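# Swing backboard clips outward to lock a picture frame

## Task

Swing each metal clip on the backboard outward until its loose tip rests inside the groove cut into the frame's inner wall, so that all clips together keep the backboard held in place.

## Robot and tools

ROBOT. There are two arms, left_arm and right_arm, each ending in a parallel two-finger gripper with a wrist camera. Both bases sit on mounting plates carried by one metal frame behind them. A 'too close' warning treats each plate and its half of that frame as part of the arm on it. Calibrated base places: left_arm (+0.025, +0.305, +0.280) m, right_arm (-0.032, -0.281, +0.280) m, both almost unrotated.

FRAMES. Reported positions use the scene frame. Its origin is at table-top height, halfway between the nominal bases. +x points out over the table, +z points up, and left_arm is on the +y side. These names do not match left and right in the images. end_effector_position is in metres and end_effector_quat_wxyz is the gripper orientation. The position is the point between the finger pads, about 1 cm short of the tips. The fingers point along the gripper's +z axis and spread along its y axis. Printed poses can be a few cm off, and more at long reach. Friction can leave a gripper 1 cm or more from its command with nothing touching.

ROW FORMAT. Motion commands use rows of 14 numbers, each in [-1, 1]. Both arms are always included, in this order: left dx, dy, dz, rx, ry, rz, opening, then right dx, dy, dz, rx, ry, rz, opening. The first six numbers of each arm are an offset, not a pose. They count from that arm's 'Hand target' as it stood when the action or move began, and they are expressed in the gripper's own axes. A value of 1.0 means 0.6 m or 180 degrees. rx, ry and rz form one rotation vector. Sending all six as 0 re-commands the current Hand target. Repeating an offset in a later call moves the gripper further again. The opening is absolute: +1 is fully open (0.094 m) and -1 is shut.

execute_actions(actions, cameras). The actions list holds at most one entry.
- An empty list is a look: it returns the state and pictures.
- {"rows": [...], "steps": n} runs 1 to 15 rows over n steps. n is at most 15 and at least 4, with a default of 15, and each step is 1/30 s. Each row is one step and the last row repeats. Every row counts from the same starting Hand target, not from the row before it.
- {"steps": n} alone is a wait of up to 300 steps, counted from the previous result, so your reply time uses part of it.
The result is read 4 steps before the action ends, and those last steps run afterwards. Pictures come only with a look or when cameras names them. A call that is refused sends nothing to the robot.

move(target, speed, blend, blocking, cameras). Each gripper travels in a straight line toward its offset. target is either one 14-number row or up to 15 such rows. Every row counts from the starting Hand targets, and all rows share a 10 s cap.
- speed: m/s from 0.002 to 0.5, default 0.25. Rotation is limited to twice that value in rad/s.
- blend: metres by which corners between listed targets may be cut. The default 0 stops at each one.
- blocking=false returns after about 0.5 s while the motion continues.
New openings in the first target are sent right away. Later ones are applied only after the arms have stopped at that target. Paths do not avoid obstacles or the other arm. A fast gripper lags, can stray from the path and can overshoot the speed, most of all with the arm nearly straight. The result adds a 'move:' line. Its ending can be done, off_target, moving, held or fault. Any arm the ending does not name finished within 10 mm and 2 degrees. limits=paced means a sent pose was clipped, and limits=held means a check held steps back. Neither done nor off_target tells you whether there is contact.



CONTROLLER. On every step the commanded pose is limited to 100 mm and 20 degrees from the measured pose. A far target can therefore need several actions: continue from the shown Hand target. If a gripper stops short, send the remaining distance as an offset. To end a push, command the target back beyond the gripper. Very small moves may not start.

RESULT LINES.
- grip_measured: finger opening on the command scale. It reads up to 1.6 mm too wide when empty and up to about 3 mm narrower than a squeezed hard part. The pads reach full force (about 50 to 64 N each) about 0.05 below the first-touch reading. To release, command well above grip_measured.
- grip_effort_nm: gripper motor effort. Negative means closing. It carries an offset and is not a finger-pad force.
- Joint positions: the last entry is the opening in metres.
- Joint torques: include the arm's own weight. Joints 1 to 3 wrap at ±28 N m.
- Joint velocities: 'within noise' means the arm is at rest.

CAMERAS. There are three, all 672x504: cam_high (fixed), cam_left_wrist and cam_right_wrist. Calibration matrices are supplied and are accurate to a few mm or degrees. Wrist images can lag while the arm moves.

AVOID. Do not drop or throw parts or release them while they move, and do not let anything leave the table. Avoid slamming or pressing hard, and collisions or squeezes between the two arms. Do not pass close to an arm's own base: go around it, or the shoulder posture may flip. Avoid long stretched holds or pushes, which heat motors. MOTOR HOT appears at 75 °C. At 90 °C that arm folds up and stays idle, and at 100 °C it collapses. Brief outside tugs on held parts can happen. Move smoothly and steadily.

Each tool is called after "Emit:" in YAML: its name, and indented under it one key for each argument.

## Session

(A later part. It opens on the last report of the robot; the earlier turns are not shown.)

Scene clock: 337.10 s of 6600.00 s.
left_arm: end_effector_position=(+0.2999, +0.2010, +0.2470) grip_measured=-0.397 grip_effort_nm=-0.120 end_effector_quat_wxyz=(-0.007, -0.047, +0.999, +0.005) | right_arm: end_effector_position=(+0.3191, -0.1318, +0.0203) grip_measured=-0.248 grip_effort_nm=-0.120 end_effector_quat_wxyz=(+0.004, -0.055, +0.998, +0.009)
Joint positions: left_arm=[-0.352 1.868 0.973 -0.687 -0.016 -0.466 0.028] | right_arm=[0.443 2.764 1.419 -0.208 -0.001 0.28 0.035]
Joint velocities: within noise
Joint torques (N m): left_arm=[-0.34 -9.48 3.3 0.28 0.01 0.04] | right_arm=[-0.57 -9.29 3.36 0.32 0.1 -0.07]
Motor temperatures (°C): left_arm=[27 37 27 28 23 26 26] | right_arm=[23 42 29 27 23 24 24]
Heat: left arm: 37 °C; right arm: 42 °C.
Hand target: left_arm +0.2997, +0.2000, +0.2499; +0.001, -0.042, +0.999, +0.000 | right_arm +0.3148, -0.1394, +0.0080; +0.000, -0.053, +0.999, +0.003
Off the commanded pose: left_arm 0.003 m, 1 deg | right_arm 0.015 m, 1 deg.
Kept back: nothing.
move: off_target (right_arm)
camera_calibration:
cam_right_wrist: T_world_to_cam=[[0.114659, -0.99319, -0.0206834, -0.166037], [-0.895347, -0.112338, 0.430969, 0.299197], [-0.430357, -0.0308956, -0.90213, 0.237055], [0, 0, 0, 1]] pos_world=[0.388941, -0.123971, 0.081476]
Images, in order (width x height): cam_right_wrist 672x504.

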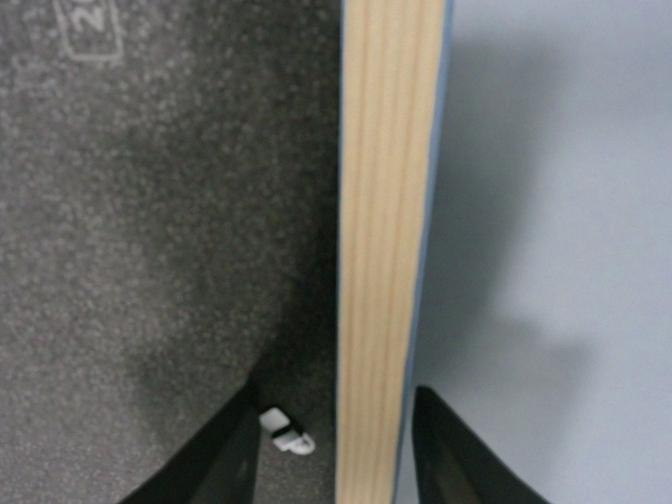

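Emit:
move:
  target:
    - [0,0,0,0,0,0,-0.4,0,0,-0.0617,0,0,0,0.0]
    - [0,0,0,0,0,0,-0.4,-0.0252,0.0058,-0.0617,0,0,0,0.0]
    - [0,0,0,0,0,0,-0.4,0.0015,0.008,-0.0617,0,0,0,0.0]
    - [0,0,0,0,0,0,-0.4,0.0015,0.008,-0.01,0,0,0,0.0]
  speed: 0.05
  cameras: ["cam_right_wrist"]

Emit:
zoom_image:
  camera: "cam_right_wrist"
  region: [220, 350, 420, 500]

Scene clock: 339.93 s of 6600.00 s.
left_arm: end_effector_position=(+0.2999, +0.2010, +0.2470) grip_measured=-0.397 grip_effort_nm=-0.120 end_effector_quat_wxyz=(-0.007, -0.047, +0.999, +0.005) | right_arm: end_effector_position=(+0.3127, -0.1358, +0.0224) grip_measured=-0.001 grip_effort_nm=0.042 end_effector_quat_wxyz=(-0.003, -0.053, +0.999, +0.006)
Joint positions: left_arm=[-0.352 1.868 0.973 -0.687 -0.016 -0.466 0.028] | right_arm=[0.44 2.75 1.394 -0.211 0 0.281 0.047]
Joint velocities: within noise
Joint torques (N m): left_arm=[-0.35 -9.47 3.29 0.28 0.01 0.03] | right_arm=[0.36 -9.58 4.59 0.17 0.08 0.03]
Motor temperatures (°C): left_arm=[27 37 27 28 23 26 26] | right_arm=[23 43 29 27 23 24 24]
Heat: left arm: 37 °C; right arm: 43 °C.
Hand target: left_arm +0.2997, +0.2000, +0.2499; +0.001, -0.042, +0.999, +0.000 | right_arm +0.3133, -0.1349, +0.0139; +0.000, -0.053, +0.999, +0.003
Off the commanded pose: left_arm 0.003 m, 1 deg | right_arm 0.008 m, 0 deg.
Kept back: nothing.
move: done
camera_calibration:
cam_right_wrist: T_world_to_cam=[[0.110052, -0.993791, -0.0163463, -0.167951], [-0.89, -0.105853, 0.443504, 0.291022], [-0.44248, -0.0342601, -0.896123, 0.239265], [0, 0, 0, 1]] pos_world=[0.383363, -0.127906, 0.0825966]
Images, in order (width x height): cam_right_wrist 672x504.

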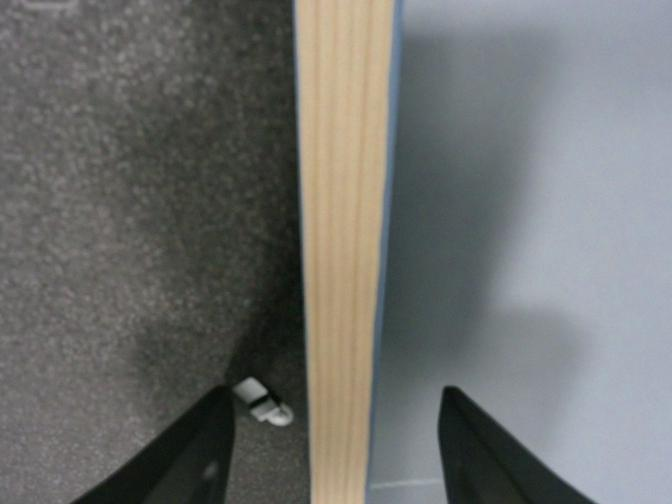

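Scaled by 2.520 from the camera's 672x504 image, which has a finer 960x720 frame.

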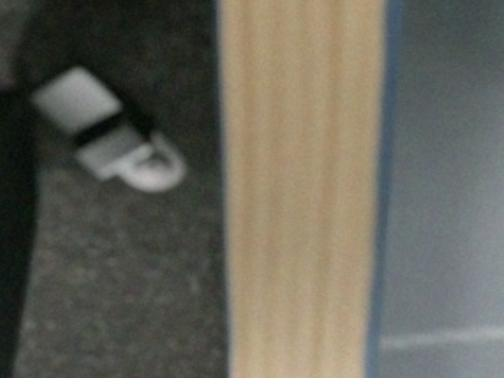

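Emit:
move:
  target: [0,0,0,0,0,0,-0.4,0,0,0.009,0,0,0,0.0]
  speed: 0.05
  cameras: ["cam_right_wrist"]

Emit:
zoom_image:
  camera: "cam_right_wrist"
  region: [220, 350, 420, 500]

Scene clock: 340.97 s of 6600.00 s.
left_arm: end_effector_position=(+0.2999, +0.2010, +0.2470) grip_measured=-0.397 grip_effort_nm=-0.115 end_effector_quat_wxyz=(-0.007, -0.047, +0.999, +0.005) | right_arm: end_effector_position=(+0.3168, -0.1341, +0.0202) grip_measured=-0.001 grip_effort_nm=0.042 end_effector_quat_wxyz=(+0.002, -0.053, +0.999, +0.008)
Joint positions: left_arm=[-0.352 1.868 0.973 -0.687 -0.016 -0.466 0.028] | right_arm=[0.44 2.761 1.407 -0.203 0 0.281 0.047]
Joint velocities: within noise
Joint torques (N m): left_arm=[-0.32 -9.48 3.3 0.29 0.02 0.04] | right_arm=[0.53 -8.79 4.4 0.27 0.11 0]
Motor temperatures (°C): left_arm=[27 37 26 28 23 26 26] | right_arm=[23 43 29 27 23 24 24]
Heat: left arm: 37 °C; right arm: 43 °C.
Hand target: left_arm +0.2997, +0.2000, +0.2499; +0.001, -0.042, +0.999, +0.000 | right_arm +0.3133, -0.1349, +0.0085; +0.000, -0.053, +0.999, +0.003
Off the commanded pose: left_arm 0.003 m, 1 deg | right_arm 0.012 m, 1 deg.
Kept back: nothing.
move: off_target (right_arm)
camera_calibration:
cam_right_wrist: T_world_to_cam=[[0.11009, -0.993733, -0.0193694, -0.166685], [-0.894509, -0.107556, 0.433919, 0.297226], [-0.433282, -0.0304441, -0.900744, 0.236885], [0, 0, 0, 1]] pos_world=[0.386859, -0.12646, 0.0811724]
Images, in order (width x height): cam_right_wrist 672x504.

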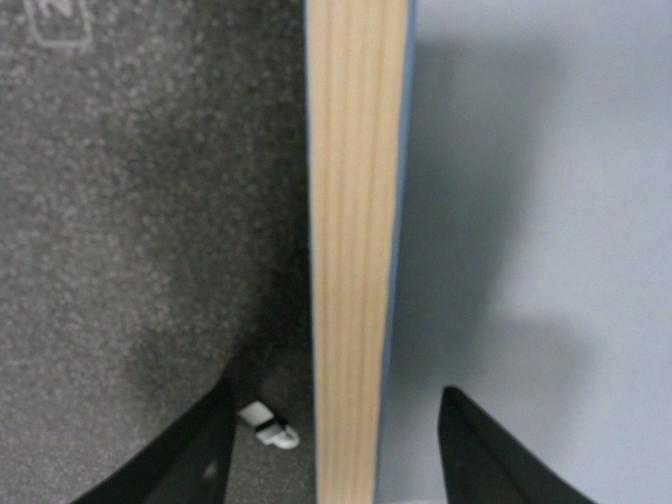

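Scaled by 2.520 from the camera's 672x504 image, which has a finer 960x720 frame.

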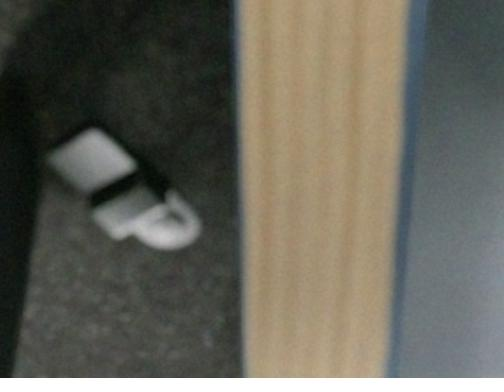

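Emit:
execute_actions:
  actions:
    - {"rows":[[0,0,0,0,0,0,-0.4,0,0,0,0,0,0,-0.3]],"steps":15}
  cameras: []

Emit:
wait:
  seconds: 0.4
  cameras: ["cam_right_wrist"]

Emit:
zoom_image:
  camera: "cam_right_wrist"
  region: [220, 350, 420, 500]

Emit:
execute_actions:
  actions:
    - {"rows":[[0,0,0,0,0,0,-0.4,0,0,0,0,0,0,-0.4]],"steps":15}
  cameras: []

Emit:
wait:
  seconds: 0.4
  cameras: ["cam_right_wrist"]

Emit:
zoom_image:
  camera: "cam_right_wrist"
  region: [220, 350, 420, 500]

Scene clock: 341.67 s of 6600.00 s.
left_arm: end_effector_position=(+0.2999, +0.2010, +0.2470) grip_measured=-0.397 grip_effort_nm=-0.120 end_effector_quat_wxyz=(-0.007, -0.047, +0.999, +0.005) | right_arm: end_effector_position=(+0.3182, -0.1326, +0.0205) grip_measured=-0.299 grip_effort_nm=-0.115 end_effector_quat_wxyz=(+0.004, -0.053, +0.999, +0.011)
Joint positions: left_arm=[-0.352 1.868 0.973 -0.687 -0.016 -0.466 0.028] | right_arm=[0.44 2.761 1.41 -0.201 -0.005 0.282 0.033]
Joint velocities: within noise
Joint torques (N m): left_arm=[-0.32 -9.48 3.26 0.28 0.01 0.03] | right_arm=[0.29 -8.98 4.25 0.24 0.13 0.06]
Motor temperatures (°C): left_arm=[27 37 26 28 23 26 26] | right_arm=[23 43 29 27 23 24 24]
Heat: left arm: 37 °C; right arm: 43 °C.
Hand target: left_arm +0.2997, +0.2000, +0.2499; +0.001, -0.042, +0.999, +0.000 | right_arm +0.3133, -0.1348, +0.0086; +0.000, -0.053, +0.999, +0.003
Steps of this call (1-10: nothing new was sent; 11-21: this action's first 11). Readings (end_effector_position of left_arm | right_arm):
11: (+0.2999, +0.2010, +0.2470) | (+0.3168, -0.1338, +0.0202)
12: (+0.2999, +0.2010, +0.2470) | (+0.3176, -0.1329, +0.0203)
14: (+0.2999, +0.2010, +0.2470) | (+0.3182, -0.1326, +0.0205)
18: (+0.2999, +0.2010, +0.2470) | (+0.3182, -0.1326, +0.0205)
21: the state above
No camera images: "cameras" was empty.

Scene clock: 342.20 s of 6600.00 s.
left_arm: end_effector_position=(+0.2999, +0.2010, +0.2470) grip_measured=-0.397 grip_effort_nm=-0.120 end_effector_quat_wxyz=(-0.007, -0.047, +0.999, +0.005) | right_arm: end_effector_position=(+0.3182, -0.1326, +0.0205) grip_measured=-0.299 grip_effort_nm=-0.115 end_effector_quat_wxyz=(+0.004, -0.053, +0.999, +0.011)
Joint positions: left_arm=[-0.352 1.868 0.973 -0.687 -0.016 -0.466 0.028] | right_arm=[0.44 2.761 1.41 -0.201 -0.005 0.282 0.033]
Joint velocities: within noise
Joint torques (N m): left_arm=[-0.34 -9.47 3.3 0.28 0.01 0.04] | right_arm=[0.57 -9.06 4.08 0.24 0.13 0.02]
Motor temperatures (°C): left_arm=[27 37 26 28 23 26 26] | right_arm=[23 43 29 27 23 24 24]
Heat: left arm: 37 °C; right arm: 43 °C.
Hand target: left_arm +0.2997, +0.2000, +0.2499; +0.001, -0.042, +0.999, +0.000 | right_arm +0.3133, -0.1348, +0.0086; +0.000, -0.053, +0.999, +0.003
Off the commanded pose: left_arm 0.003 m, 1 deg | right_arm 0.013 m, 1 deg.
Steps of this call (1-4: your previous action's last 4; 5-16: nothing new was sent). Readings (end_effector_position of left_arm | right_arm):
1: (+0.2999, +0.2010, +0.2470) | (+0.3182, -0.1326, +0.0205)
2: (+0.2999, +0.2010, +0.2470) | (+0.3182, -0.1326, +0.0205)
4: (+0.2999, +0.2010, +0.2470) | (+0.3182, -0.1326, +0.0205)
8: (+0.2999, +0.2010, +0.2470) | (+0.3182, -0.1326, +0.0205)
16: the state above
camera_calibration:
cam_right_wrist: T_world_to_cam=[[0.109389, -0.993672, -0.0255003, -0.164973], [-0.895762, -0.109666, 0.430794, 0.298655], [-0.430865, -0.0242819, -0.90209, 0.237891], [0, 0, 0, 1]] pos_world=[0.388069, -0.1254, 0.0817335]
Images, in order (width x height): cam_right_wrist 672x504.

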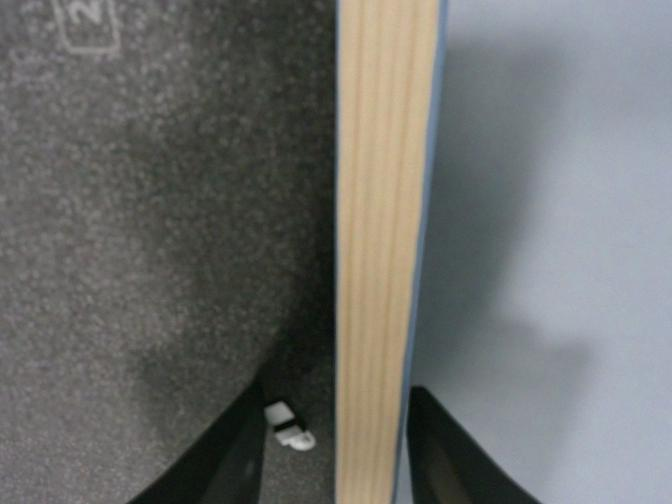

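Scaled by 2.520 from the camera's 672x504 image, which has a finer 960x720 frame.

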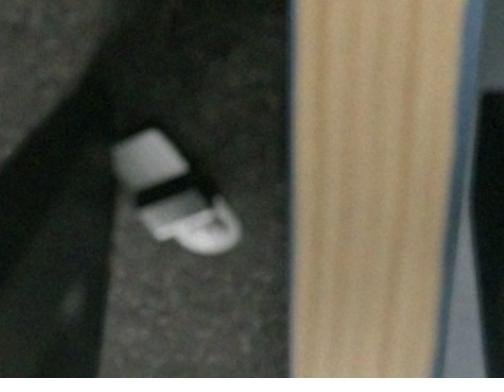

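Scene clock: 342.57 s of 6600.00 s.
left_arm: end_effector_position=(+0.2999, +0.2010, +0.2470) grip_measured=-0.397 grip_effort_nm=-0.115 end_effector_quat_wxyz=(-0.007, -0.047, +0.999, +0.005) | right_arm: end_effector_position=(+0.3189, -0.1320, +0.0205) grip_measured=-0.398 grip_effort_nm=-0.125 end_effector_quat_wxyz=(+0.005, -0.052, +0.999, +0.012)
Joint positions: left_arm=[-0.352 1.868 0.973 -0.687 -0.016 -0.466 0.028] | right_arm=[0.44 2.761 1.41 -0.198 -0.007 0.283 0.028]
Joint velocities: within noise
Joint torques (N m): left_arm=[-0.34 -9.48 3.29 0.29 0.01 0.03] | right_arm=[0.53 -9.17 4.05 0.19 0.13 0]
Motor temperatures (°C): left_arm=[27 37 26 28 23 26 26] | right_arm=[23 43 29 27 23 24 24]
Heat: left arm: 37 °C; right arm: 43 °C.
Hand target: left_arm +0.2997, +0.2000, +0.2499; +0.001, -0.042, +0.999, +0.000 | right_arm +0.3134, -0.1348, +0.0086; +0.000, -0.053, +0.999, +0.003
Steps of this call (1-11: this action's first 11). Readings (end_effector_position of left_arm | right_arm):
1: (+0.2999, +0.2010, +0.2470) | (+0.3184, -0.1321, +0.0205)
2: (+0.2999, +0.2010, +0.2470) | (+0.3186, -0.1320, +0.0205)
4: (+0.2999, +0.2010, +0.2470) | (+0.3186, -0.1321, +0.0205)
8: (+0.2999, +0.2010, +0.2470) | (+0.3189, -0.1320, +0.0205)
11: the state above
No camera images: "cameras" was empty.

Scene clock: 343.10 s of 6600.00 s.
left_arm: end_effector_position=(+0.2999, +0.2010, +0.2470) grip_measured=-0.397 grip_effort_nm=-0.115 end_effector_quat_wxyz=(-0.007, -0.047, +0.999, +0.005) | right_arm: end_effector_position=(+0.3189, -0.1320, +0.0205) grip_measured=-0.398 grip_effort_nm=-0.120 end_effector_quat_wxyz=(+0.005, -0.052, +0.999, +0.012)
Joint positions: left_arm=[-0.352 1.868 0.973 -0.687 -0.016 -0.466 0.028] | right_arm=[0.44 2.761 1.41 -0.198 -0.007 0.283 0.028]
Joint velocities: within noise
Joint torques (N m): left_arm=[-0.32 -9.48 3.3 0.28 0.02 0.04] | right_arm=[0.66 -8.99 4.07 0.2 0.1 0.04]
Motor temperatures (°C): left_arm=[27 37 26 28 23 26 26] | right_arm=[23 43 29 27 23 24 24]
Heat: left arm: 37 °C; right arm: 43 °C.
Hand target: left_arm +0.2997, +0.2000, +0.2499; +0.001, -0.042, +0.999, +0.000 | right_arm +0.3134, -0.1348, +0.0086; +0.000, -0.053, +0.999, +0.003
Off the commanded pose: left_arm 0.003 m, 1 deg | right_arm 0.014 m, 1 deg.
Steps of this call (1-4: your previous action's last 4; 5-16: nothing new was sent). Readings (end_effector_position of left_arm | right_arm):
1: (+0.2999, +0.2010, +0.2470) | (+0.3189, -0.1320, +0.0205)
2: (+0.2999, +0.2010, +0.2470) | (+0.3189, -0.1320, +0.0205)
4: (+0.2999, +0.2010, +0.2470) | (+0.3189, -0.1320, +0.0205)
8: (+0.2999, +0.2010, +0.2470) | (+0.3189, -0.1320, +0.0205)
16: the state above
camera_calibration:
cam_right_wrist: T_world_to_cam=[[0.10868, -0.993685, -0.0279165, -0.164204], [-0.896958, -0.11013, 0.428179, 0.2997], [-0.428549, -0.0214946, -0.903263, 0.237872], [0, 0, 0, 1]] pos_world=[0.388604, -0.125048, 0.0819517]
Images, in order (width x height): cam_right_wrist 672x504.

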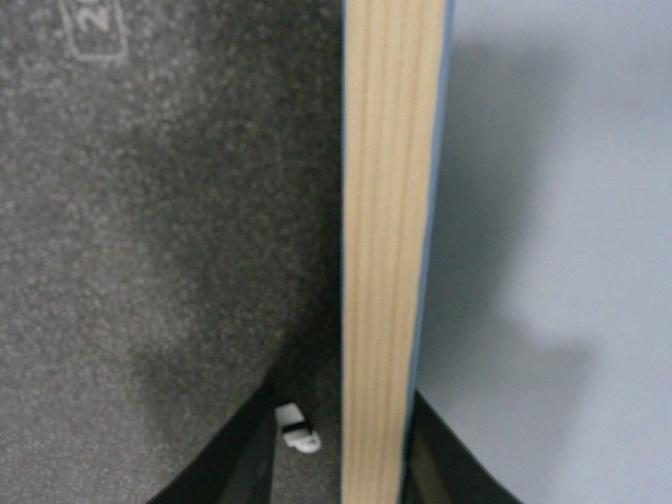

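Scaled by 2.520 from the camera's 672x504 image, which has a finer 960x720 frame.

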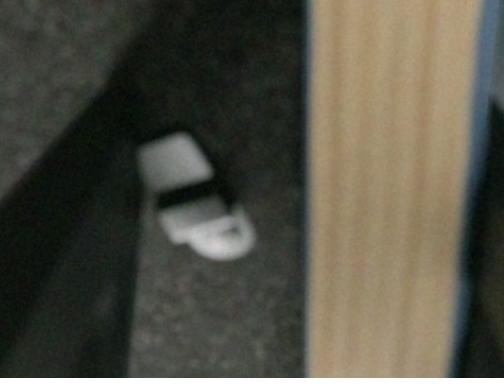

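Emit:
execute_actions:
  actions:
    - {"rows":[[0,0,0,0,0,0,-0.4,0,0,0,0,0,0,-0.5]],"steps":15}
  cameras: []

Emit:
wait:
  seconds: 0.4
  cameras: ["cam_right_wrist"]

Emit:
zoom_image:
  camera: "cam_right_wrist"
  region: [220, 350, 420, 500]

Emit:
execute_actions:
  actions:
    - {"rows":[[0,0,0,0,0,0,-0.4,0,0,0,0,0,0,-0.58]],"steps":15}
  cameras: []

Emit:
wait:
  seconds: 0.4
  cameras: ["cam_right_wrist"]

Emit:
zoom_image:
  camera: "cam_right_wrist"
  region: [220, 350, 420, 500]

Scene clock: 343.83 s of 6600.00 s.
left_arm: end_effector_position=(+0.2999, +0.2010, +0.2470) grip_measured=-0.397 grip_effort_nm=-0.120 end_effector_quat_wxyz=(-0.007, -0.047, +0.999, +0.005) | right_arm: end_effector_position=(+0.3191, -0.1327, +0.0205) grip_measured=-0.498 grip_effort_nm=-0.173 end_effector_quat_wxyz=(+0.006, -0.051, +0.999, +0.011)
Joint positions: left_arm=[-0.352 1.868 0.973 -0.687 -0.016 -0.466 0.028] | right_arm=[0.44 2.761 1.41 -0.198 -0.003 0.284 0.024]
Joint velocities: within noise
Joint torques (N m): left_arm=[-0.32 -9.48 3.3 0.28 0.02 0.03] | right_arm=[0.43 -9.13 4.05 0.21 0.13 -0.03]
Motor temperatures (°C): left_arm=[27 37 26 28 23 26 26] | right_arm=[23 43 29 27 23 24 24]
Heat: left arm: 37 °C; right arm: 43 °C.
Hand target: left_arm +0.2997, +0.2000, +0.2499; +0.001, -0.042, +0.999, +0.000 | right_arm +0.3133, -0.1348, +0.0086; +0.000, -0.053, +0.999, +0.003
Steps of this call (1-11: nothing new was sent; 12-22: this action's first 11). Readings (end_effector_position of left_arm | right_arm):
12: (+0.2999, +0.2010, +0.2470) | (+0.3191, -0.1325, +0.0205)
13: (+0.2999, +0.2010, +0.2470) | (+0.3192, -0.1326, +0.0205)
15: (+0.2999, +0.2010, +0.2470) | (+0.3191, -0.1327, +0.0205)
19: (+0.2999, +0.2010, +0.2470) | (+0.3191, -0.1327, +0.0205)
22: the state above
No camera images: "cameras" was empty.

Scene clock: 344.37 s of 6600.00 s.
left_arm: end_effector_position=(+0.2999, +0.2010, +0.2470) grip_measured=-0.397 grip_effort_nm=-0.120 end_effector_quat_wxyz=(-0.007, -0.047, +0.999, +0.005) | right_arm: end_effector_position=(+0.3191, -0.1327, +0.0205) grip_measured=-0.498 grip_effort_nm=-0.164 end_effector_quat_wxyz=(+0.006, -0.051, +0.999, +0.011)
Joint positions: left_arm=[-0.352 1.868 0.973 -0.687 -0.016 -0.466 0.028] | right_arm=[0.44 2.761 1.41 -0.198 -0.003 0.284 0.024]
Joint velocities: within noise
Joint torques (N m): left_arm=[-0.34 -9.48 3.3 0.29 0.02 0.03] | right_arm=[0.5 -9.09 4 0.22 0.12 0.06]
Motor temperatures (°C): left_arm=[27 37 26 28 23 26 26] | right_arm=[23 43 29 27 23 24 24]
Heat: left arm: 37 °C; right arm: 43 °C.
Hand target: left_arm +0.2996, +0.2000, +0.2499; +0.001, -0.042, +0.999, +0.000 | right_arm +0.3133, -0.1348, +0.0086; +0.000, -0.053, +0.999, +0.003
Off the commanded pose: left_arm 0.003 m, 1 deg | right_arm 0.013 m, 1 deg.
Steps of this call (1-4: your previous action's last 4; 5-16: nothing new was sent). Readings (end_effector_position of left_arm | right_arm):
1: (+0.2999, +0.2010, +0.2470) | (+0.3191, -0.1327, +0.0205)
2: (+0.2999, +0.2010, +0.2470) | (+0.3191, -0.1327, +0.0205)
4: (+0.2999, +0.2010, +0.2470) | (+0.3191, -0.1327, +0.0205)
8: (+0.2999, +0.2010, +0.2470) | (+0.3191, -0.1327, +0.0205)
16: the state above
camera_calibration:
cam_right_wrist: T_world_to_cam=[[0.107131, -0.993942, -0.0245236, -0.164568], [-0.89752, -0.107292, 0.427722, 0.300369], [-0.427763, -0.0238121, -0.903577, 0.237376], [0, 0, 0, 1]] pos_world=[0.388758, -0.125691, 0.0819773]
Images, in order (width x height): cam_right_wrist 672x504.

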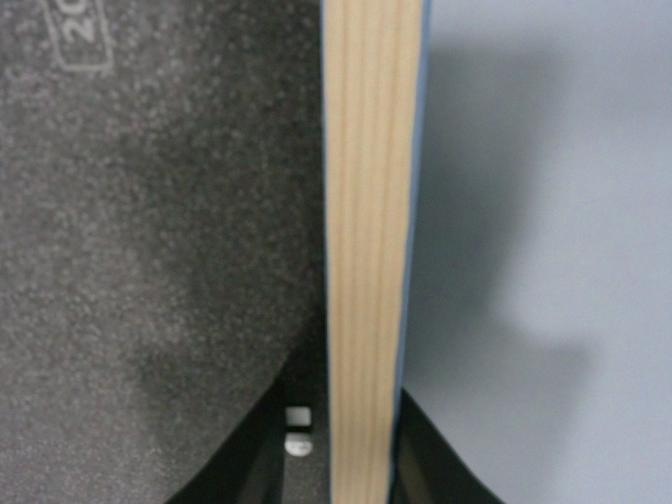

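Scaled by 2.520 from the camera's 672x504 image, which has a finer 960x720 frame.

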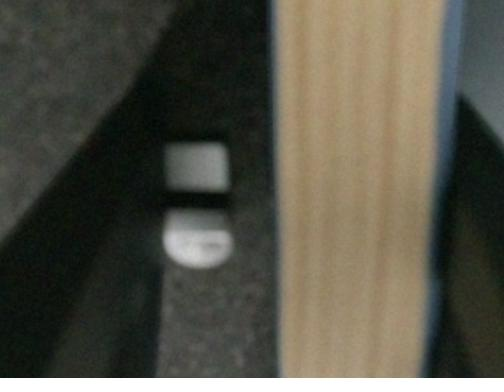

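Scene clock: 344.73 s of 6600.00 s.
left_arm: end_effector_position=(+0.2999, +0.2010, +0.2470) grip_measured=-0.397 grip_effort_nm=-0.120 end_effector_quat_wxyz=(-0.007, -0.047, +0.999, +0.005) | right_arm: end_effector_position=(+0.3196, -0.1339, +0.0205) grip_measured=-0.577 grip_effort_nm=-0.178 end_effector_quat_wxyz=(+0.007, -0.051, +0.999, +0.007)
Joint positions: left_arm=[-0.352 1.868 0.973 -0.687 -0.016 -0.466 0.028] | right_arm=[0.44 2.761 1.41 -0.198 0.004 0.284 0.02]
Joint velocities: within noise
Joint torques (N m): left_arm=[-0.34 -9.5 3.29 0.28 0.01 0.03] | right_arm=[0.62 -8.99 4.21 0.2 0.07 0]
Motor temperatures (°C): left_arm=[27 37 26 28 23 26 26] | right_arm=[23 43 29 27 23 24 24]
Heat: left arm: 37 °C; right arm: 43 °C.
Hand target: left_arm +0.2997, +0.2000, +0.2499; +0.001, -0.042, +0.999, +0.000 | right_arm +0.3133, -0.1348, +0.0086; +0.000, -0.053, +0.999, +0.003
Steps of this call (1-11: this action's first 11). Readings (end_effector_position of left_arm | right_arm):
1: (+0.2999, +0.2010, +0.2470) | (+0.3193, -0.1332, +0.0205)
2: (+0.2999, +0.2010, +0.2470) | (+0.3194, -0.1335, +0.0205)
4: (+0.2999, +0.2010, +0.2470) | (+0.3196, -0.1339, +0.0205)
8: (+0.2999, +0.2010, +0.2470) | (+0.3196, -0.1339, +0.0205)
11: the state above
No camera images: "cameras" was empty.

Scene clock: 345.27 s of 6600.00 s.
left_arm: end_effector_position=(+0.2999, +0.2010, +0.2470) grip_measured=-0.397 grip_effort_nm=-0.120 end_effector_quat_wxyz=(-0.007, -0.047, +0.999, +0.005) | right_arm: end_effector_position=(+0.3196, -0.1339, +0.0205) grip_measured=-0.577 grip_effort_nm=-0.173 end_effector_quat_wxyz=(+0.007, -0.051, +0.999, +0.007)
Joint positions: left_arm=[-0.352 1.868 0.973 -0.687 -0.016 -0.466 0.028] | right_arm=[0.44 2.761 1.41 -0.198 0.004 0.284 0.02]
Joint velocities: within noise
Joint torques (N m): left_arm=[-0.34 -9.46 3.29 0.28 0.01 0.03] | right_arm=[0.44 -9.1 4.19 0.19 0.04 0.03]
Motor temperatures (°C): left_arm=[27 37 26 28 23 26 26] | right_arm=[23 43 29 27 23 24 24]
Heat: left arm: 37 °C; right arm: 43 °C.
Hand target: left_arm +0.2996, +0.2000, +0.2499; +0.001, -0.042, +0.999, +0.000 | right_arm +0.3133, -0.1348, +0.0086; +0.000, -0.053, +0.999, +0.003
Off the commanded pose: left_arm 0.003 m, 1 deg | right_arm 0.014 m, 1 deg.
Steps of this call (1-4: your previous action's last 4; 5-16: nothing new was sent). Readings (end_effector_position of left_arm | right_arm):
1: (+0.2999, +0.2010, +0.2470) | (+0.3196, -0.1339, +0.0205)
2: (+0.2999, +0.2010, +0.2470) | (+0.3196, -0.1339, +0.0205)
4: (+0.2999, +0.2010, +0.2470) | (+0.3196, -0.1339, +0.0205)
8: (+0.2999, +0.2010, +0.2470) | (+0.3196, -0.1339, +0.0205)
16: the state above
camera_calibration:
cam_right_wrist: T_world_to_cam=[[0.106685, -0.994131, -0.017931, -0.165762], [-0.898675, -0.104127, 0.426076, 0.301495], [-0.425443, -0.0293419, -0.90451, 0.23607], [0, 0, 0, 1]] pos_world=[0.389065, -0.126469, 0.0820951]
Images, in order (width x height): cam_right_wrist 672x504.

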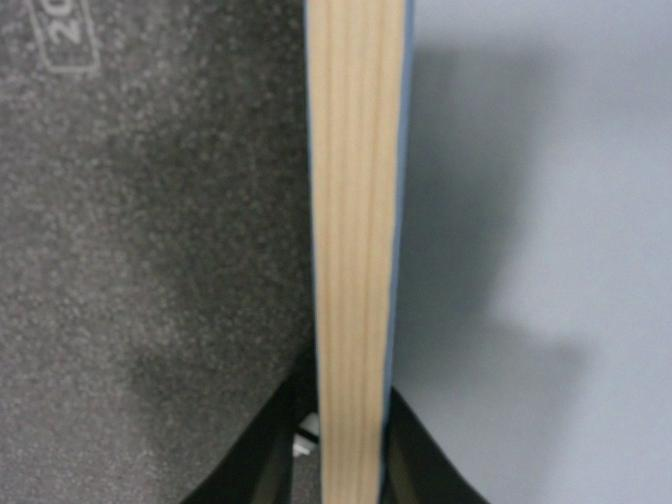

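Scaled by 2.520 from the camera's 672x504 image, which has a finer 960x720 frame.

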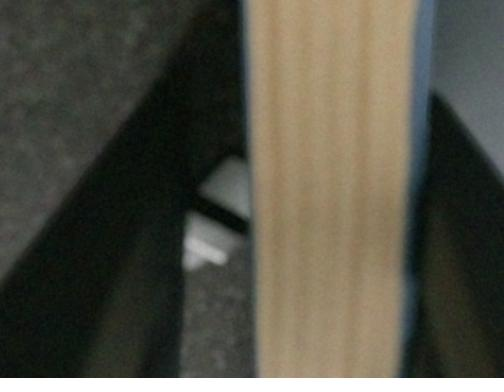

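Emit:
execute_actions:
  actions:
    - {"rows":[[0,0,0,0,0,0,-0.4,0,0,0,0,0,0,-0.64]],"steps":15}
  cameras: []

Emit:
wait:
  seconds: 0.4
  cameras: ["cam_right_wrist"]

Emit:
zoom_image:
  camera: "cam_right_wrist"
  region: [220, 350, 420, 500]

Emit:
execute_actions:
  actions:
    - {"rows":[[0,0,0,0,0,0,-0.4,0,0,0,0,0,0,-0.67]],"steps":15}
  cameras: []

Emit:
wait:
  seconds: 0.4
  cameras: ["cam_right_wrist"]

Emit:
zoom_image:
  camera: "cam_right_wrist"
  region: [220, 350, 420, 500]

Scene clock: 345.90 s of 6600.00 s.
left_arm: end_effector_position=(+0.2999, +0.2010, +0.2470) grip_measured=-0.397 grip_effort_nm=-0.120 end_effector_quat_wxyz=(-0.007, -0.047, +0.999, +0.005) | right_arm: end_effector_position=(+0.3198, -0.1348, +0.0205) grip_measured=-0.637 grip_effort_nm=-0.183 end_effector_quat_wxyz=(+0.008, -0.051, +0.999, +0.005)
Joint positions: left_arm=[-0.352 1.868 0.973 -0.687 -0.016 -0.466 0.028] | right_arm=[0.44 2.761 1.41 -0.198 0.009 0.284 0.017]
Joint velocities: within noise
Joint torques (N m): left_arm=[-0.34 -9.48 3.28 0.29 0 0.03] | right_arm=[0.55 -8.96 4.25 0.22 -0.01 0]
Motor temperatures (°C): left_arm=[27 37 26 28 23 26 26] | right_arm=[23 43 29 27 23 24 24]
Heat: left arm: 37 °C; right arm: 43 °C.
Hand target: left_arm +0.2996, +0.2000, +0.2499; +0.001, -0.042, +0.999, +0.000 | right_arm +0.3133, -0.1348, +0.0086; +0.000, -0.053, +0.999, +0.003
Steps of this call (1-8: nothing new was sent; 9-19: this action's first 11). Readings (end_effector_position of left_arm | right_arm):
9: (+0.2999, +0.2010, +0.2470) | (+0.3197, -0.1342, +0.0205)
10: (+0.2999, +0.2010, +0.2470) | (+0.3197, -0.1345, +0.0205)
12: (+0.2999, +0.2010, +0.2470) | (+0.3198, -0.1348, +0.0205)
16: (+0.2999, +0.2010, +0.2470) | (+0.3198, -0.1348, +0.0205)
19: the state above
No camera images: "cameras" was empty.

Scene clock: 346.43 s of 6600.00 s.
left_arm: end_effector_position=(+0.2999, +0.2010, +0.2470) grip_measured=-0.397 grip_effort_nm=-0.115 end_effector_quat_wxyz=(-0.007, -0.047, +0.999, +0.005) | right_arm: end_effector_position=(+0.3198, -0.1348, +0.0205) grip_measured=-0.637 grip_effort_nm=-0.178 end_effector_quat_wxyz=(+0.008, -0.051, +0.999, +0.005)
Joint positions: left_arm=[-0.352 1.868 0.973 -0.687 -0.016 -0.466 0.028] | right_arm=[0.44 2.761 1.41 -0.198 0.009 0.284 0.017]
Joint velocities: within noise
Joint torques (N m): left_arm=[-0.35 -9.5 3.3 0.28 0.01 0.04] | right_arm=[0.61 -8.98 4.37 0.24 -0.01 0.02]
Motor temperatures (°C): left_arm=[27 37 26 28 23 26 26] | right_arm=[23 43 29 27 23 24 24]
Heat: left arm: 37 °C; right arm: 43 °C.
Hand target: left_arm +0.2996, +0.2000, +0.2499; +0.001, -0.042, +0.999, +0.000 | right_arm +0.3134, -0.1348, +0.0086; +0.000, -0.053, +0.999, +0.003
Off the commanded pose: left_arm 0.003 m, 1 deg | right_arm 0.014 m, 1 deg.
Steps of this call (1-4: your previous action's last 4; 5-16: nothing new was sent). Readings (end_effector_position of left_arm | right_arm):
1: (+0.2999, +0.2010, +0.2470) | (+0.3198, -0.1348, +0.0205)
2: (+0.2999, +0.2010, +0.2470) | (+0.3198, -0.1348, +0.0205)
4: (+0.2999, +0.2010, +0.2470) | (+0.3198, -0.1348, +0.0205)
8: (+0.2999, +0.2010, +0.2470) | (+0.3198, -0.1348, +0.0205)
16: the state above
camera_calibration:
cam_right_wrist: T_world_to_cam=[[0.106622, -0.994219, -0.0126939, -0.166802], [-0.899391, -0.10188, 0.425108, 0.302198], [-0.423944, -0.0339091, -0.905054, 0.235067], [0, 0, 0, 1]] pos_world=[0.389234, -0.127078, 0.0821638]
Images, in order (width x height): cam_right_wrist 672x504.

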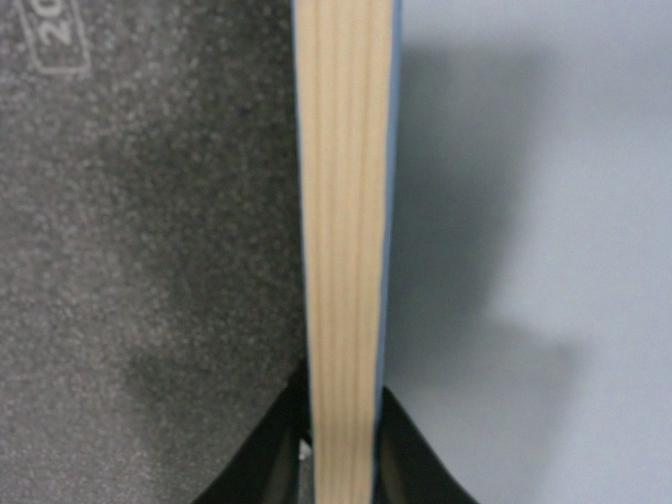

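Scaled by 2.520 from the camera's 672x504 image, which has a finer 960x720 frame.

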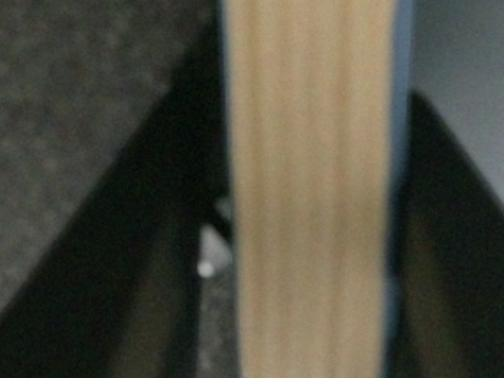

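Scene clock: 346.80 s of 6600.00 s.
left_arm: end_effector_position=(+0.2999, +0.2010, +0.2470) grip_measured=-0.397 grip_effort_nm=-0.120 end_effector_quat_wxyz=(-0.007, -0.047, +0.999, +0.005) | right_arm: end_effector_position=(+0.3199, -0.1354, +0.0205) grip_measured=-0.667 grip_effort_nm=-0.173 end_effector_quat_wxyz=(+0.008, -0.051, +0.999, +0.003)
Joint positions: left_arm=[-0.352 1.868 0.973 -0.687 -0.016 -0.466 0.028] | right_arm=[0.44 2.761 1.41 -0.199 0.012 0.284 0.016]
Joint velocities: within noise
Joint torques (N m): left_arm=[-0.34 -9.47 3.29 0.28 0.02 0.04] | right_arm=[0.53 -8.94 4.18 0.21 0 0.02]
Motor temperatures (°C): left_arm=[27 37 26 28 23 26 26] | right_arm=[23 43 29 27 23 24 24]
Heat: left arm: 37 °C; right arm: 43 °C.
Hand target: left_arm +0.2996, +0.2000, +0.2499; +0.001, -0.042, +0.999, +0.000 | right_arm +0.3133, -0.1348, +0.0086; +0.000, -0.053, +0.999, +0.003
Steps of this call (1-11: this action's first 11). Readings (end_effector_position of left_arm | right_arm):
1: (+0.2999, +0.2010, +0.2470) | (+0.3198, -0.1351, +0.0205)
2: (+0.2999, +0.2010, +0.2470) | (+0.3199, -0.1353, +0.0205)
4: (+0.2999, +0.2010, +0.2470) | (+0.3199, -0.1354, +0.0205)
8: (+0.2999, +0.2010, +0.2470) | (+0.3199, -0.1354, +0.0205)
11: the state above
No camera images: "cameras" was empty.

Scene clock: 347.33 s of 6600.00 s.
left_arm: end_effector_position=(+0.2999, +0.2010, +0.2470) grip_measured=-0.397 grip_effort_nm=-0.120 end_effector_quat_wxyz=(-0.007, -0.047, +0.999, +0.005) | right_arm: end_effector_position=(+0.3199, -0.1354, +0.0205) grip_measured=-0.667 grip_effort_nm=-0.173 end_effector_quat_wxyz=(+0.008, -0.051, +0.999, +0.003)
Joint positions: left_arm=[-0.352 1.868 0.973 -0.687 -0.016 -0.466 0.028] | right_arm=[0.44 2.761 1.41 -0.199 0.012 0.284 0.016]
Joint velocities: within noise
Joint torques (N m): left_arm=[-0.32 -9.48 3.3 0.28 0.02 0.03] | right_arm=[0.47 -9.07 4.05 0.2 -0.07 0.01]
Motor temperatures (°C): left_arm=[27 37 26 28 23 26 26] | right_arm=[23 43 29 27 23 24 24]
Heat: left arm: 37 °C; right arm: 43 °C.
Hand target: left_arm +0.2996, +0.2000, +0.2499; +0.001, -0.042, +0.999, +0.000 | right_arm +0.3133, -0.1348, +0.0086; +0.000, -0.053, +0.999, +0.003
Off the commanded pose: left_arm 0.003 m, 1 deg | right_arm 0.014 m, 1 deg.
Steps of this call (1-4: your previous action's last 4; 5-16: nothing new was sent). Readings (end_effector_position of left_arm | right_arm):
1: (+0.2999, +0.2010, +0.2470) | (+0.3199, -0.1354, +0.0205)
2: (+0.2999, +0.2010, +0.2470) | (+0.3199, -0.1354, +0.0205)
4: (+0.2999, +0.2010, +0.2470) | (+0.3199, -0.1354, +0.0205)
8: (+0.2999, +0.2010, +0.2470) | (+0.3199, -0.1354, +0.0205)
16: the state above
camera_calibration:
cam_right_wrist: T_world_to_cam=[[0.10658, -0.994262, -0.00918401, -0.167507], [-0.899645, -0.100363, 0.42493, 0.302475], [-0.423413, -0.0370268, -0.90518, 0.234475], [0, 0, 0, 1]] pos_world=[0.389253, -0.127506, 0.0821729]
Images, in order (width x height): cam_right_wrist 672x504.

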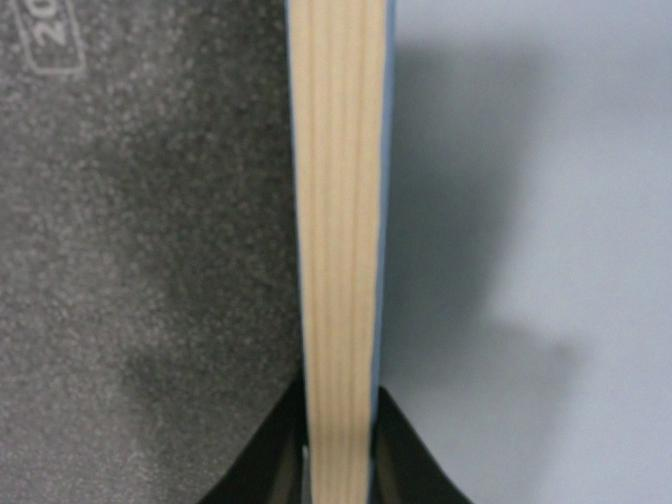

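Scaled by 2.520 from the camera's 672x504 image, which has a finer 960x720 frame.

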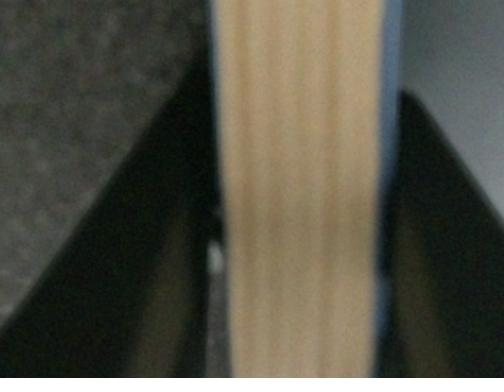

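Opening, lifting slightly away and inspecting.

Emit:
execute_actions:
  actions:
    - {"rows":[[0,0,0,0,0,0,-0.4,0,0,0,0,0,0,-0.5]],"steps":15}
  cameras: []

Emit:
move:
  target:
    - [0,0,0,0,0,0,-0.4,0,-0.003,-0.05,0,0,0,-0.5]
    - [0,0,0,0,0,0,-0.4,0,0,-0.15,0,0,0,-0.2]
  speed: 0.1
  cameras: ["cam_right_wrist"]

Emit:
zoom_image:
  camera: "cam_right_wrist"
  region: [260, 180, 400, 300]

Scene clock: 347.87 s of 6600.00 s.
left_arm: end_effector_position=(+0.2999, +0.2010, +0.2470) grip_measured=-0.397 grip_effort_nm=-0.115 end_effector_quat_wxyz=(-0.007, -0.047, +0.999, +0.005) | right_arm: end_effector_position=(+0.3200, -0.1354, +0.0205) grip_measured=-0.502 grip_effort_nm=0.051 end_effector_quat_wxyz=(+0.008, -0.051, +0.999, +0.003)
Joint positions: left_arm=[-0.352 1.868 0.973 -0.687 -0.016 -0.466 0.028] | right_arm=[0.44 2.761 1.41 -0.199 0.012 0.284 0.023]
Joint velocities: within noise
Joint torques (N m): left_arm=[-0.34 -9.48 3.29 0.29 0.01 0.03] | right_arm=[0.59 -9.1 4.14 0.21 -0.03 0.02]
Motor temperatures (°C): left_arm=[27 37 26 28 23 26 26] | right_arm=[23 43 29 27 23 24 24]
Heat: left arm: 37 °C; right arm: 43 °C.
Hand target: left_arm +0.2996, +0.2000, +0.2499; +0.001, -0.042, +0.999, +0.000 | right_arm +0.3133, -0.1348, +0.0086; +0.000, -0.053, +0.999, +0.003
Steps of this call (1-5: nothing new was sent; 6-16: this action's first 11). Readings (end_effector_position of left_arm | right_arm):
6: (+0.2999, +0.2010, +0.2470) | (+0.3200, -0.1354, +0.0205)
7: (+0.2999, +0.2010, +0.2470) | (+0.3200, -0.1354, +0.0205)
9: (+0.2999, +0.2010, +0.2470) | (+0.3200, -0.1354, +0.0205)
13: (+0.2999, +0.2010, +0.2470) | (+0.3200, -0.1354, +0.0205)
16: the state above
No camera images: "cameras" was empty.

Scene clock: 350.07 s of 6600.00 s.
left_arm: end_effector_position=(+0.2999, +0.2010, +0.2470) grip_measured=-0.397 grip_effort_nm=-0.120 end_effector_quat_wxyz=(-0.007, -0.047, +0.999, +0.005) | right_arm: end_effector_position=(+0.3185, -0.1370, +0.0933) grip_measured=-0.202 grip_effort_nm=0.051 end_effector_quat_wxyz=(+0.004, -0.051, +0.999, +0.002)
Joint positions: left_arm=[-0.352 1.868 0.973 -0.687 -0.016 -0.466 0.028] | right_arm=[0.44 2.521 1.308 -0.344 0.012 0.284 0.038]
Joint velocities: within noise
Joint torques (N m): left_arm=[-0.32 -9.48 3.3 0.29 0.01 0.03] | right_arm=[0.64 -13.15 2.84 -0.01 -0.05 0.02]
Motor temperatures (°C): left_arm=[27 37 26 28 23 26 26] | right_arm=[23 43 29 27 23 24 24]
Heat: left arm: 37 °C; right arm: 43 °C.
Hand target: left_arm +0.2996, +0.2000, +0.2499; +0.001, -0.042, +0.999, +0.000 | right_arm +0.3133, -0.1353, +0.0986; +0.000, -0.053, +0.999, +0.003
Off your previous action's commanded pose at its last step (step 4 of this call): left_arm 0.003 m, 1 deg | right_arm 0.014 m, 1 deg.
Off the commanded pose: left_arm 0.003 m, 1 deg | right_arm 0.008 m, 1 deg.
Kept back: nothing.
move: done
camera_calibration:
cam_right_wrist: T_world_to_cam=[[0.10662, -0.994274, -0.00718135, -0.168467], [-0.896763, -0.0992781, 0.431232, 0.268802], [-0.429475, -0.0395379, -0.902213, 0.301088], [0, 0, 0, 1]] pos_world=[0.388324, -0.128911, 0.154519]
Images, in order (width x height): cam_right_wrist 672x504.

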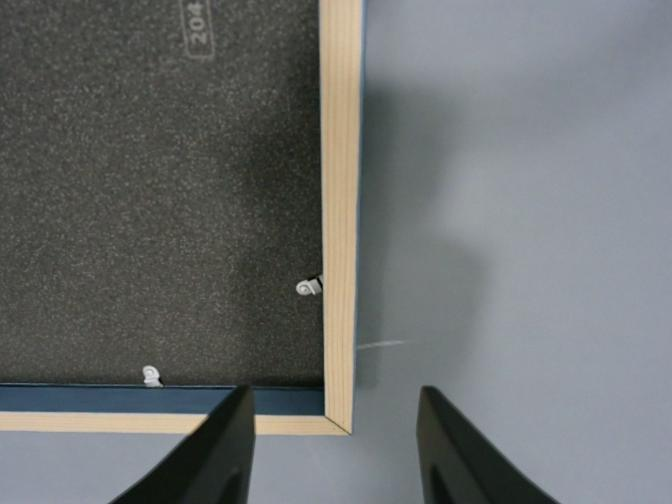

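Scaled by 3.600 from the camera's 672x504 image, which has a finer 960x720 frame.

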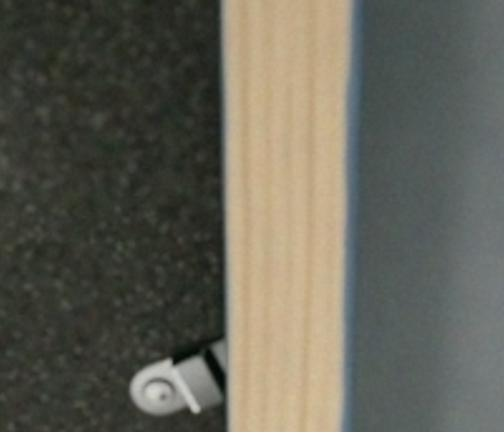

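Emit:
move:
  target:
    - [0,0,0,0,0,0,-0.4,-0.0302,-0.0044,0.0893,0,0,0,-0.3]
    - [0,0,0,0,0,0,-0.4,-0.0035,-0.0022,0.0893,0,0,0,-0.3]
    - [0,0,0,0,0,0,-0.4,-0.0035,-0.0022,0.1502,0,0,0,-0.3]
  speed: [0.1,0.05,0.05]
  cameras: ["cam_right_wrist"]

Emit:
zoom_image:
  camera: "cam_right_wrist"
  region: [220, 350, 420, 500]

Scene clock: 352.67 s of 6600.00 s.
left_arm: end_effector_position=(+0.2999, +0.2010, +0.2470) grip_measured=-0.397 grip_effort_nm=-0.115 end_effector_quat_wxyz=(-0.007, -0.047, +0.999, +0.005) | right_arm: end_effector_position=(+0.3192, -0.1377, +0.0206) grip_measured=-0.299 grip_effort_nm=-0.115 end_effector_quat_wxyz=(+0.002, -0.053, +0.999, +0.001)
Joint positions: left_arm=[-0.352 1.868 0.973 -0.687 -0.016 -0.466 0.028] | right_arm=[0.435 2.762 1.417 -0.216 0.012 0.277 0.033]
Joint velocities: within noise
Joint torques (N m): left_arm=[-0.32 -9.48 3.29 0.29 0.01 0.03] | right_arm=[0.51 -8.98 4.45 0.32 -0.06 0.05]
Motor temperatures (°C): left_arm=[27 37 26 28 23 26 26] | right_arm=[23 43 29 27 23 24 24]
Heat: left arm: 37 °C; right arm: 43 °C.
Hand target: left_arm +0.2996, +0.2000, +0.2499; +0.001, -0.042, +0.999, +0.000 | right_arm +0.3157, -0.1359, +0.0085; +0.000, -0.053, +0.999, +0.003
Off the commanded pose: left_arm 0.003 m, 1 deg | right_arm 0.013 m, 0 deg.
Kept back: nothing.
move: off_target (right_arm)
camera_calibration:
cam_right_wrist: T_world_to_cam=[[0.109304, -0.993991, -0.00594808, -0.170634], [-0.894794, -0.100998, 0.434906, 0.299721], [-0.432894, -0.0422147, -0.900456, 0.236469], [0, 0, 0, 1]] pos_world=[0.389205, -0.129355, 0.0815648]
Images, in order (width x height): cam_right_wrist 672x504.

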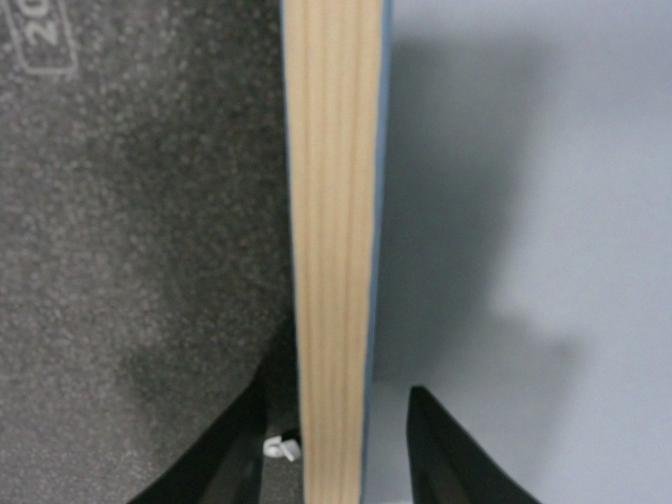

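Scaled by 2.520 from the camera's 672x504 image, which has a finer 960x720 frame.

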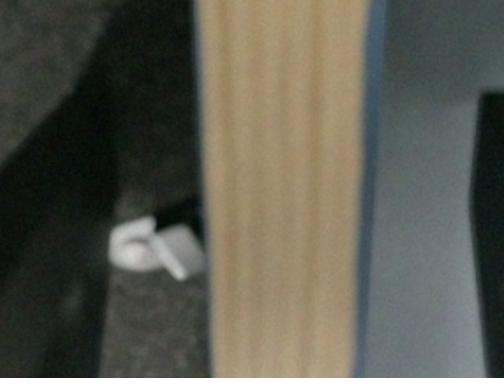

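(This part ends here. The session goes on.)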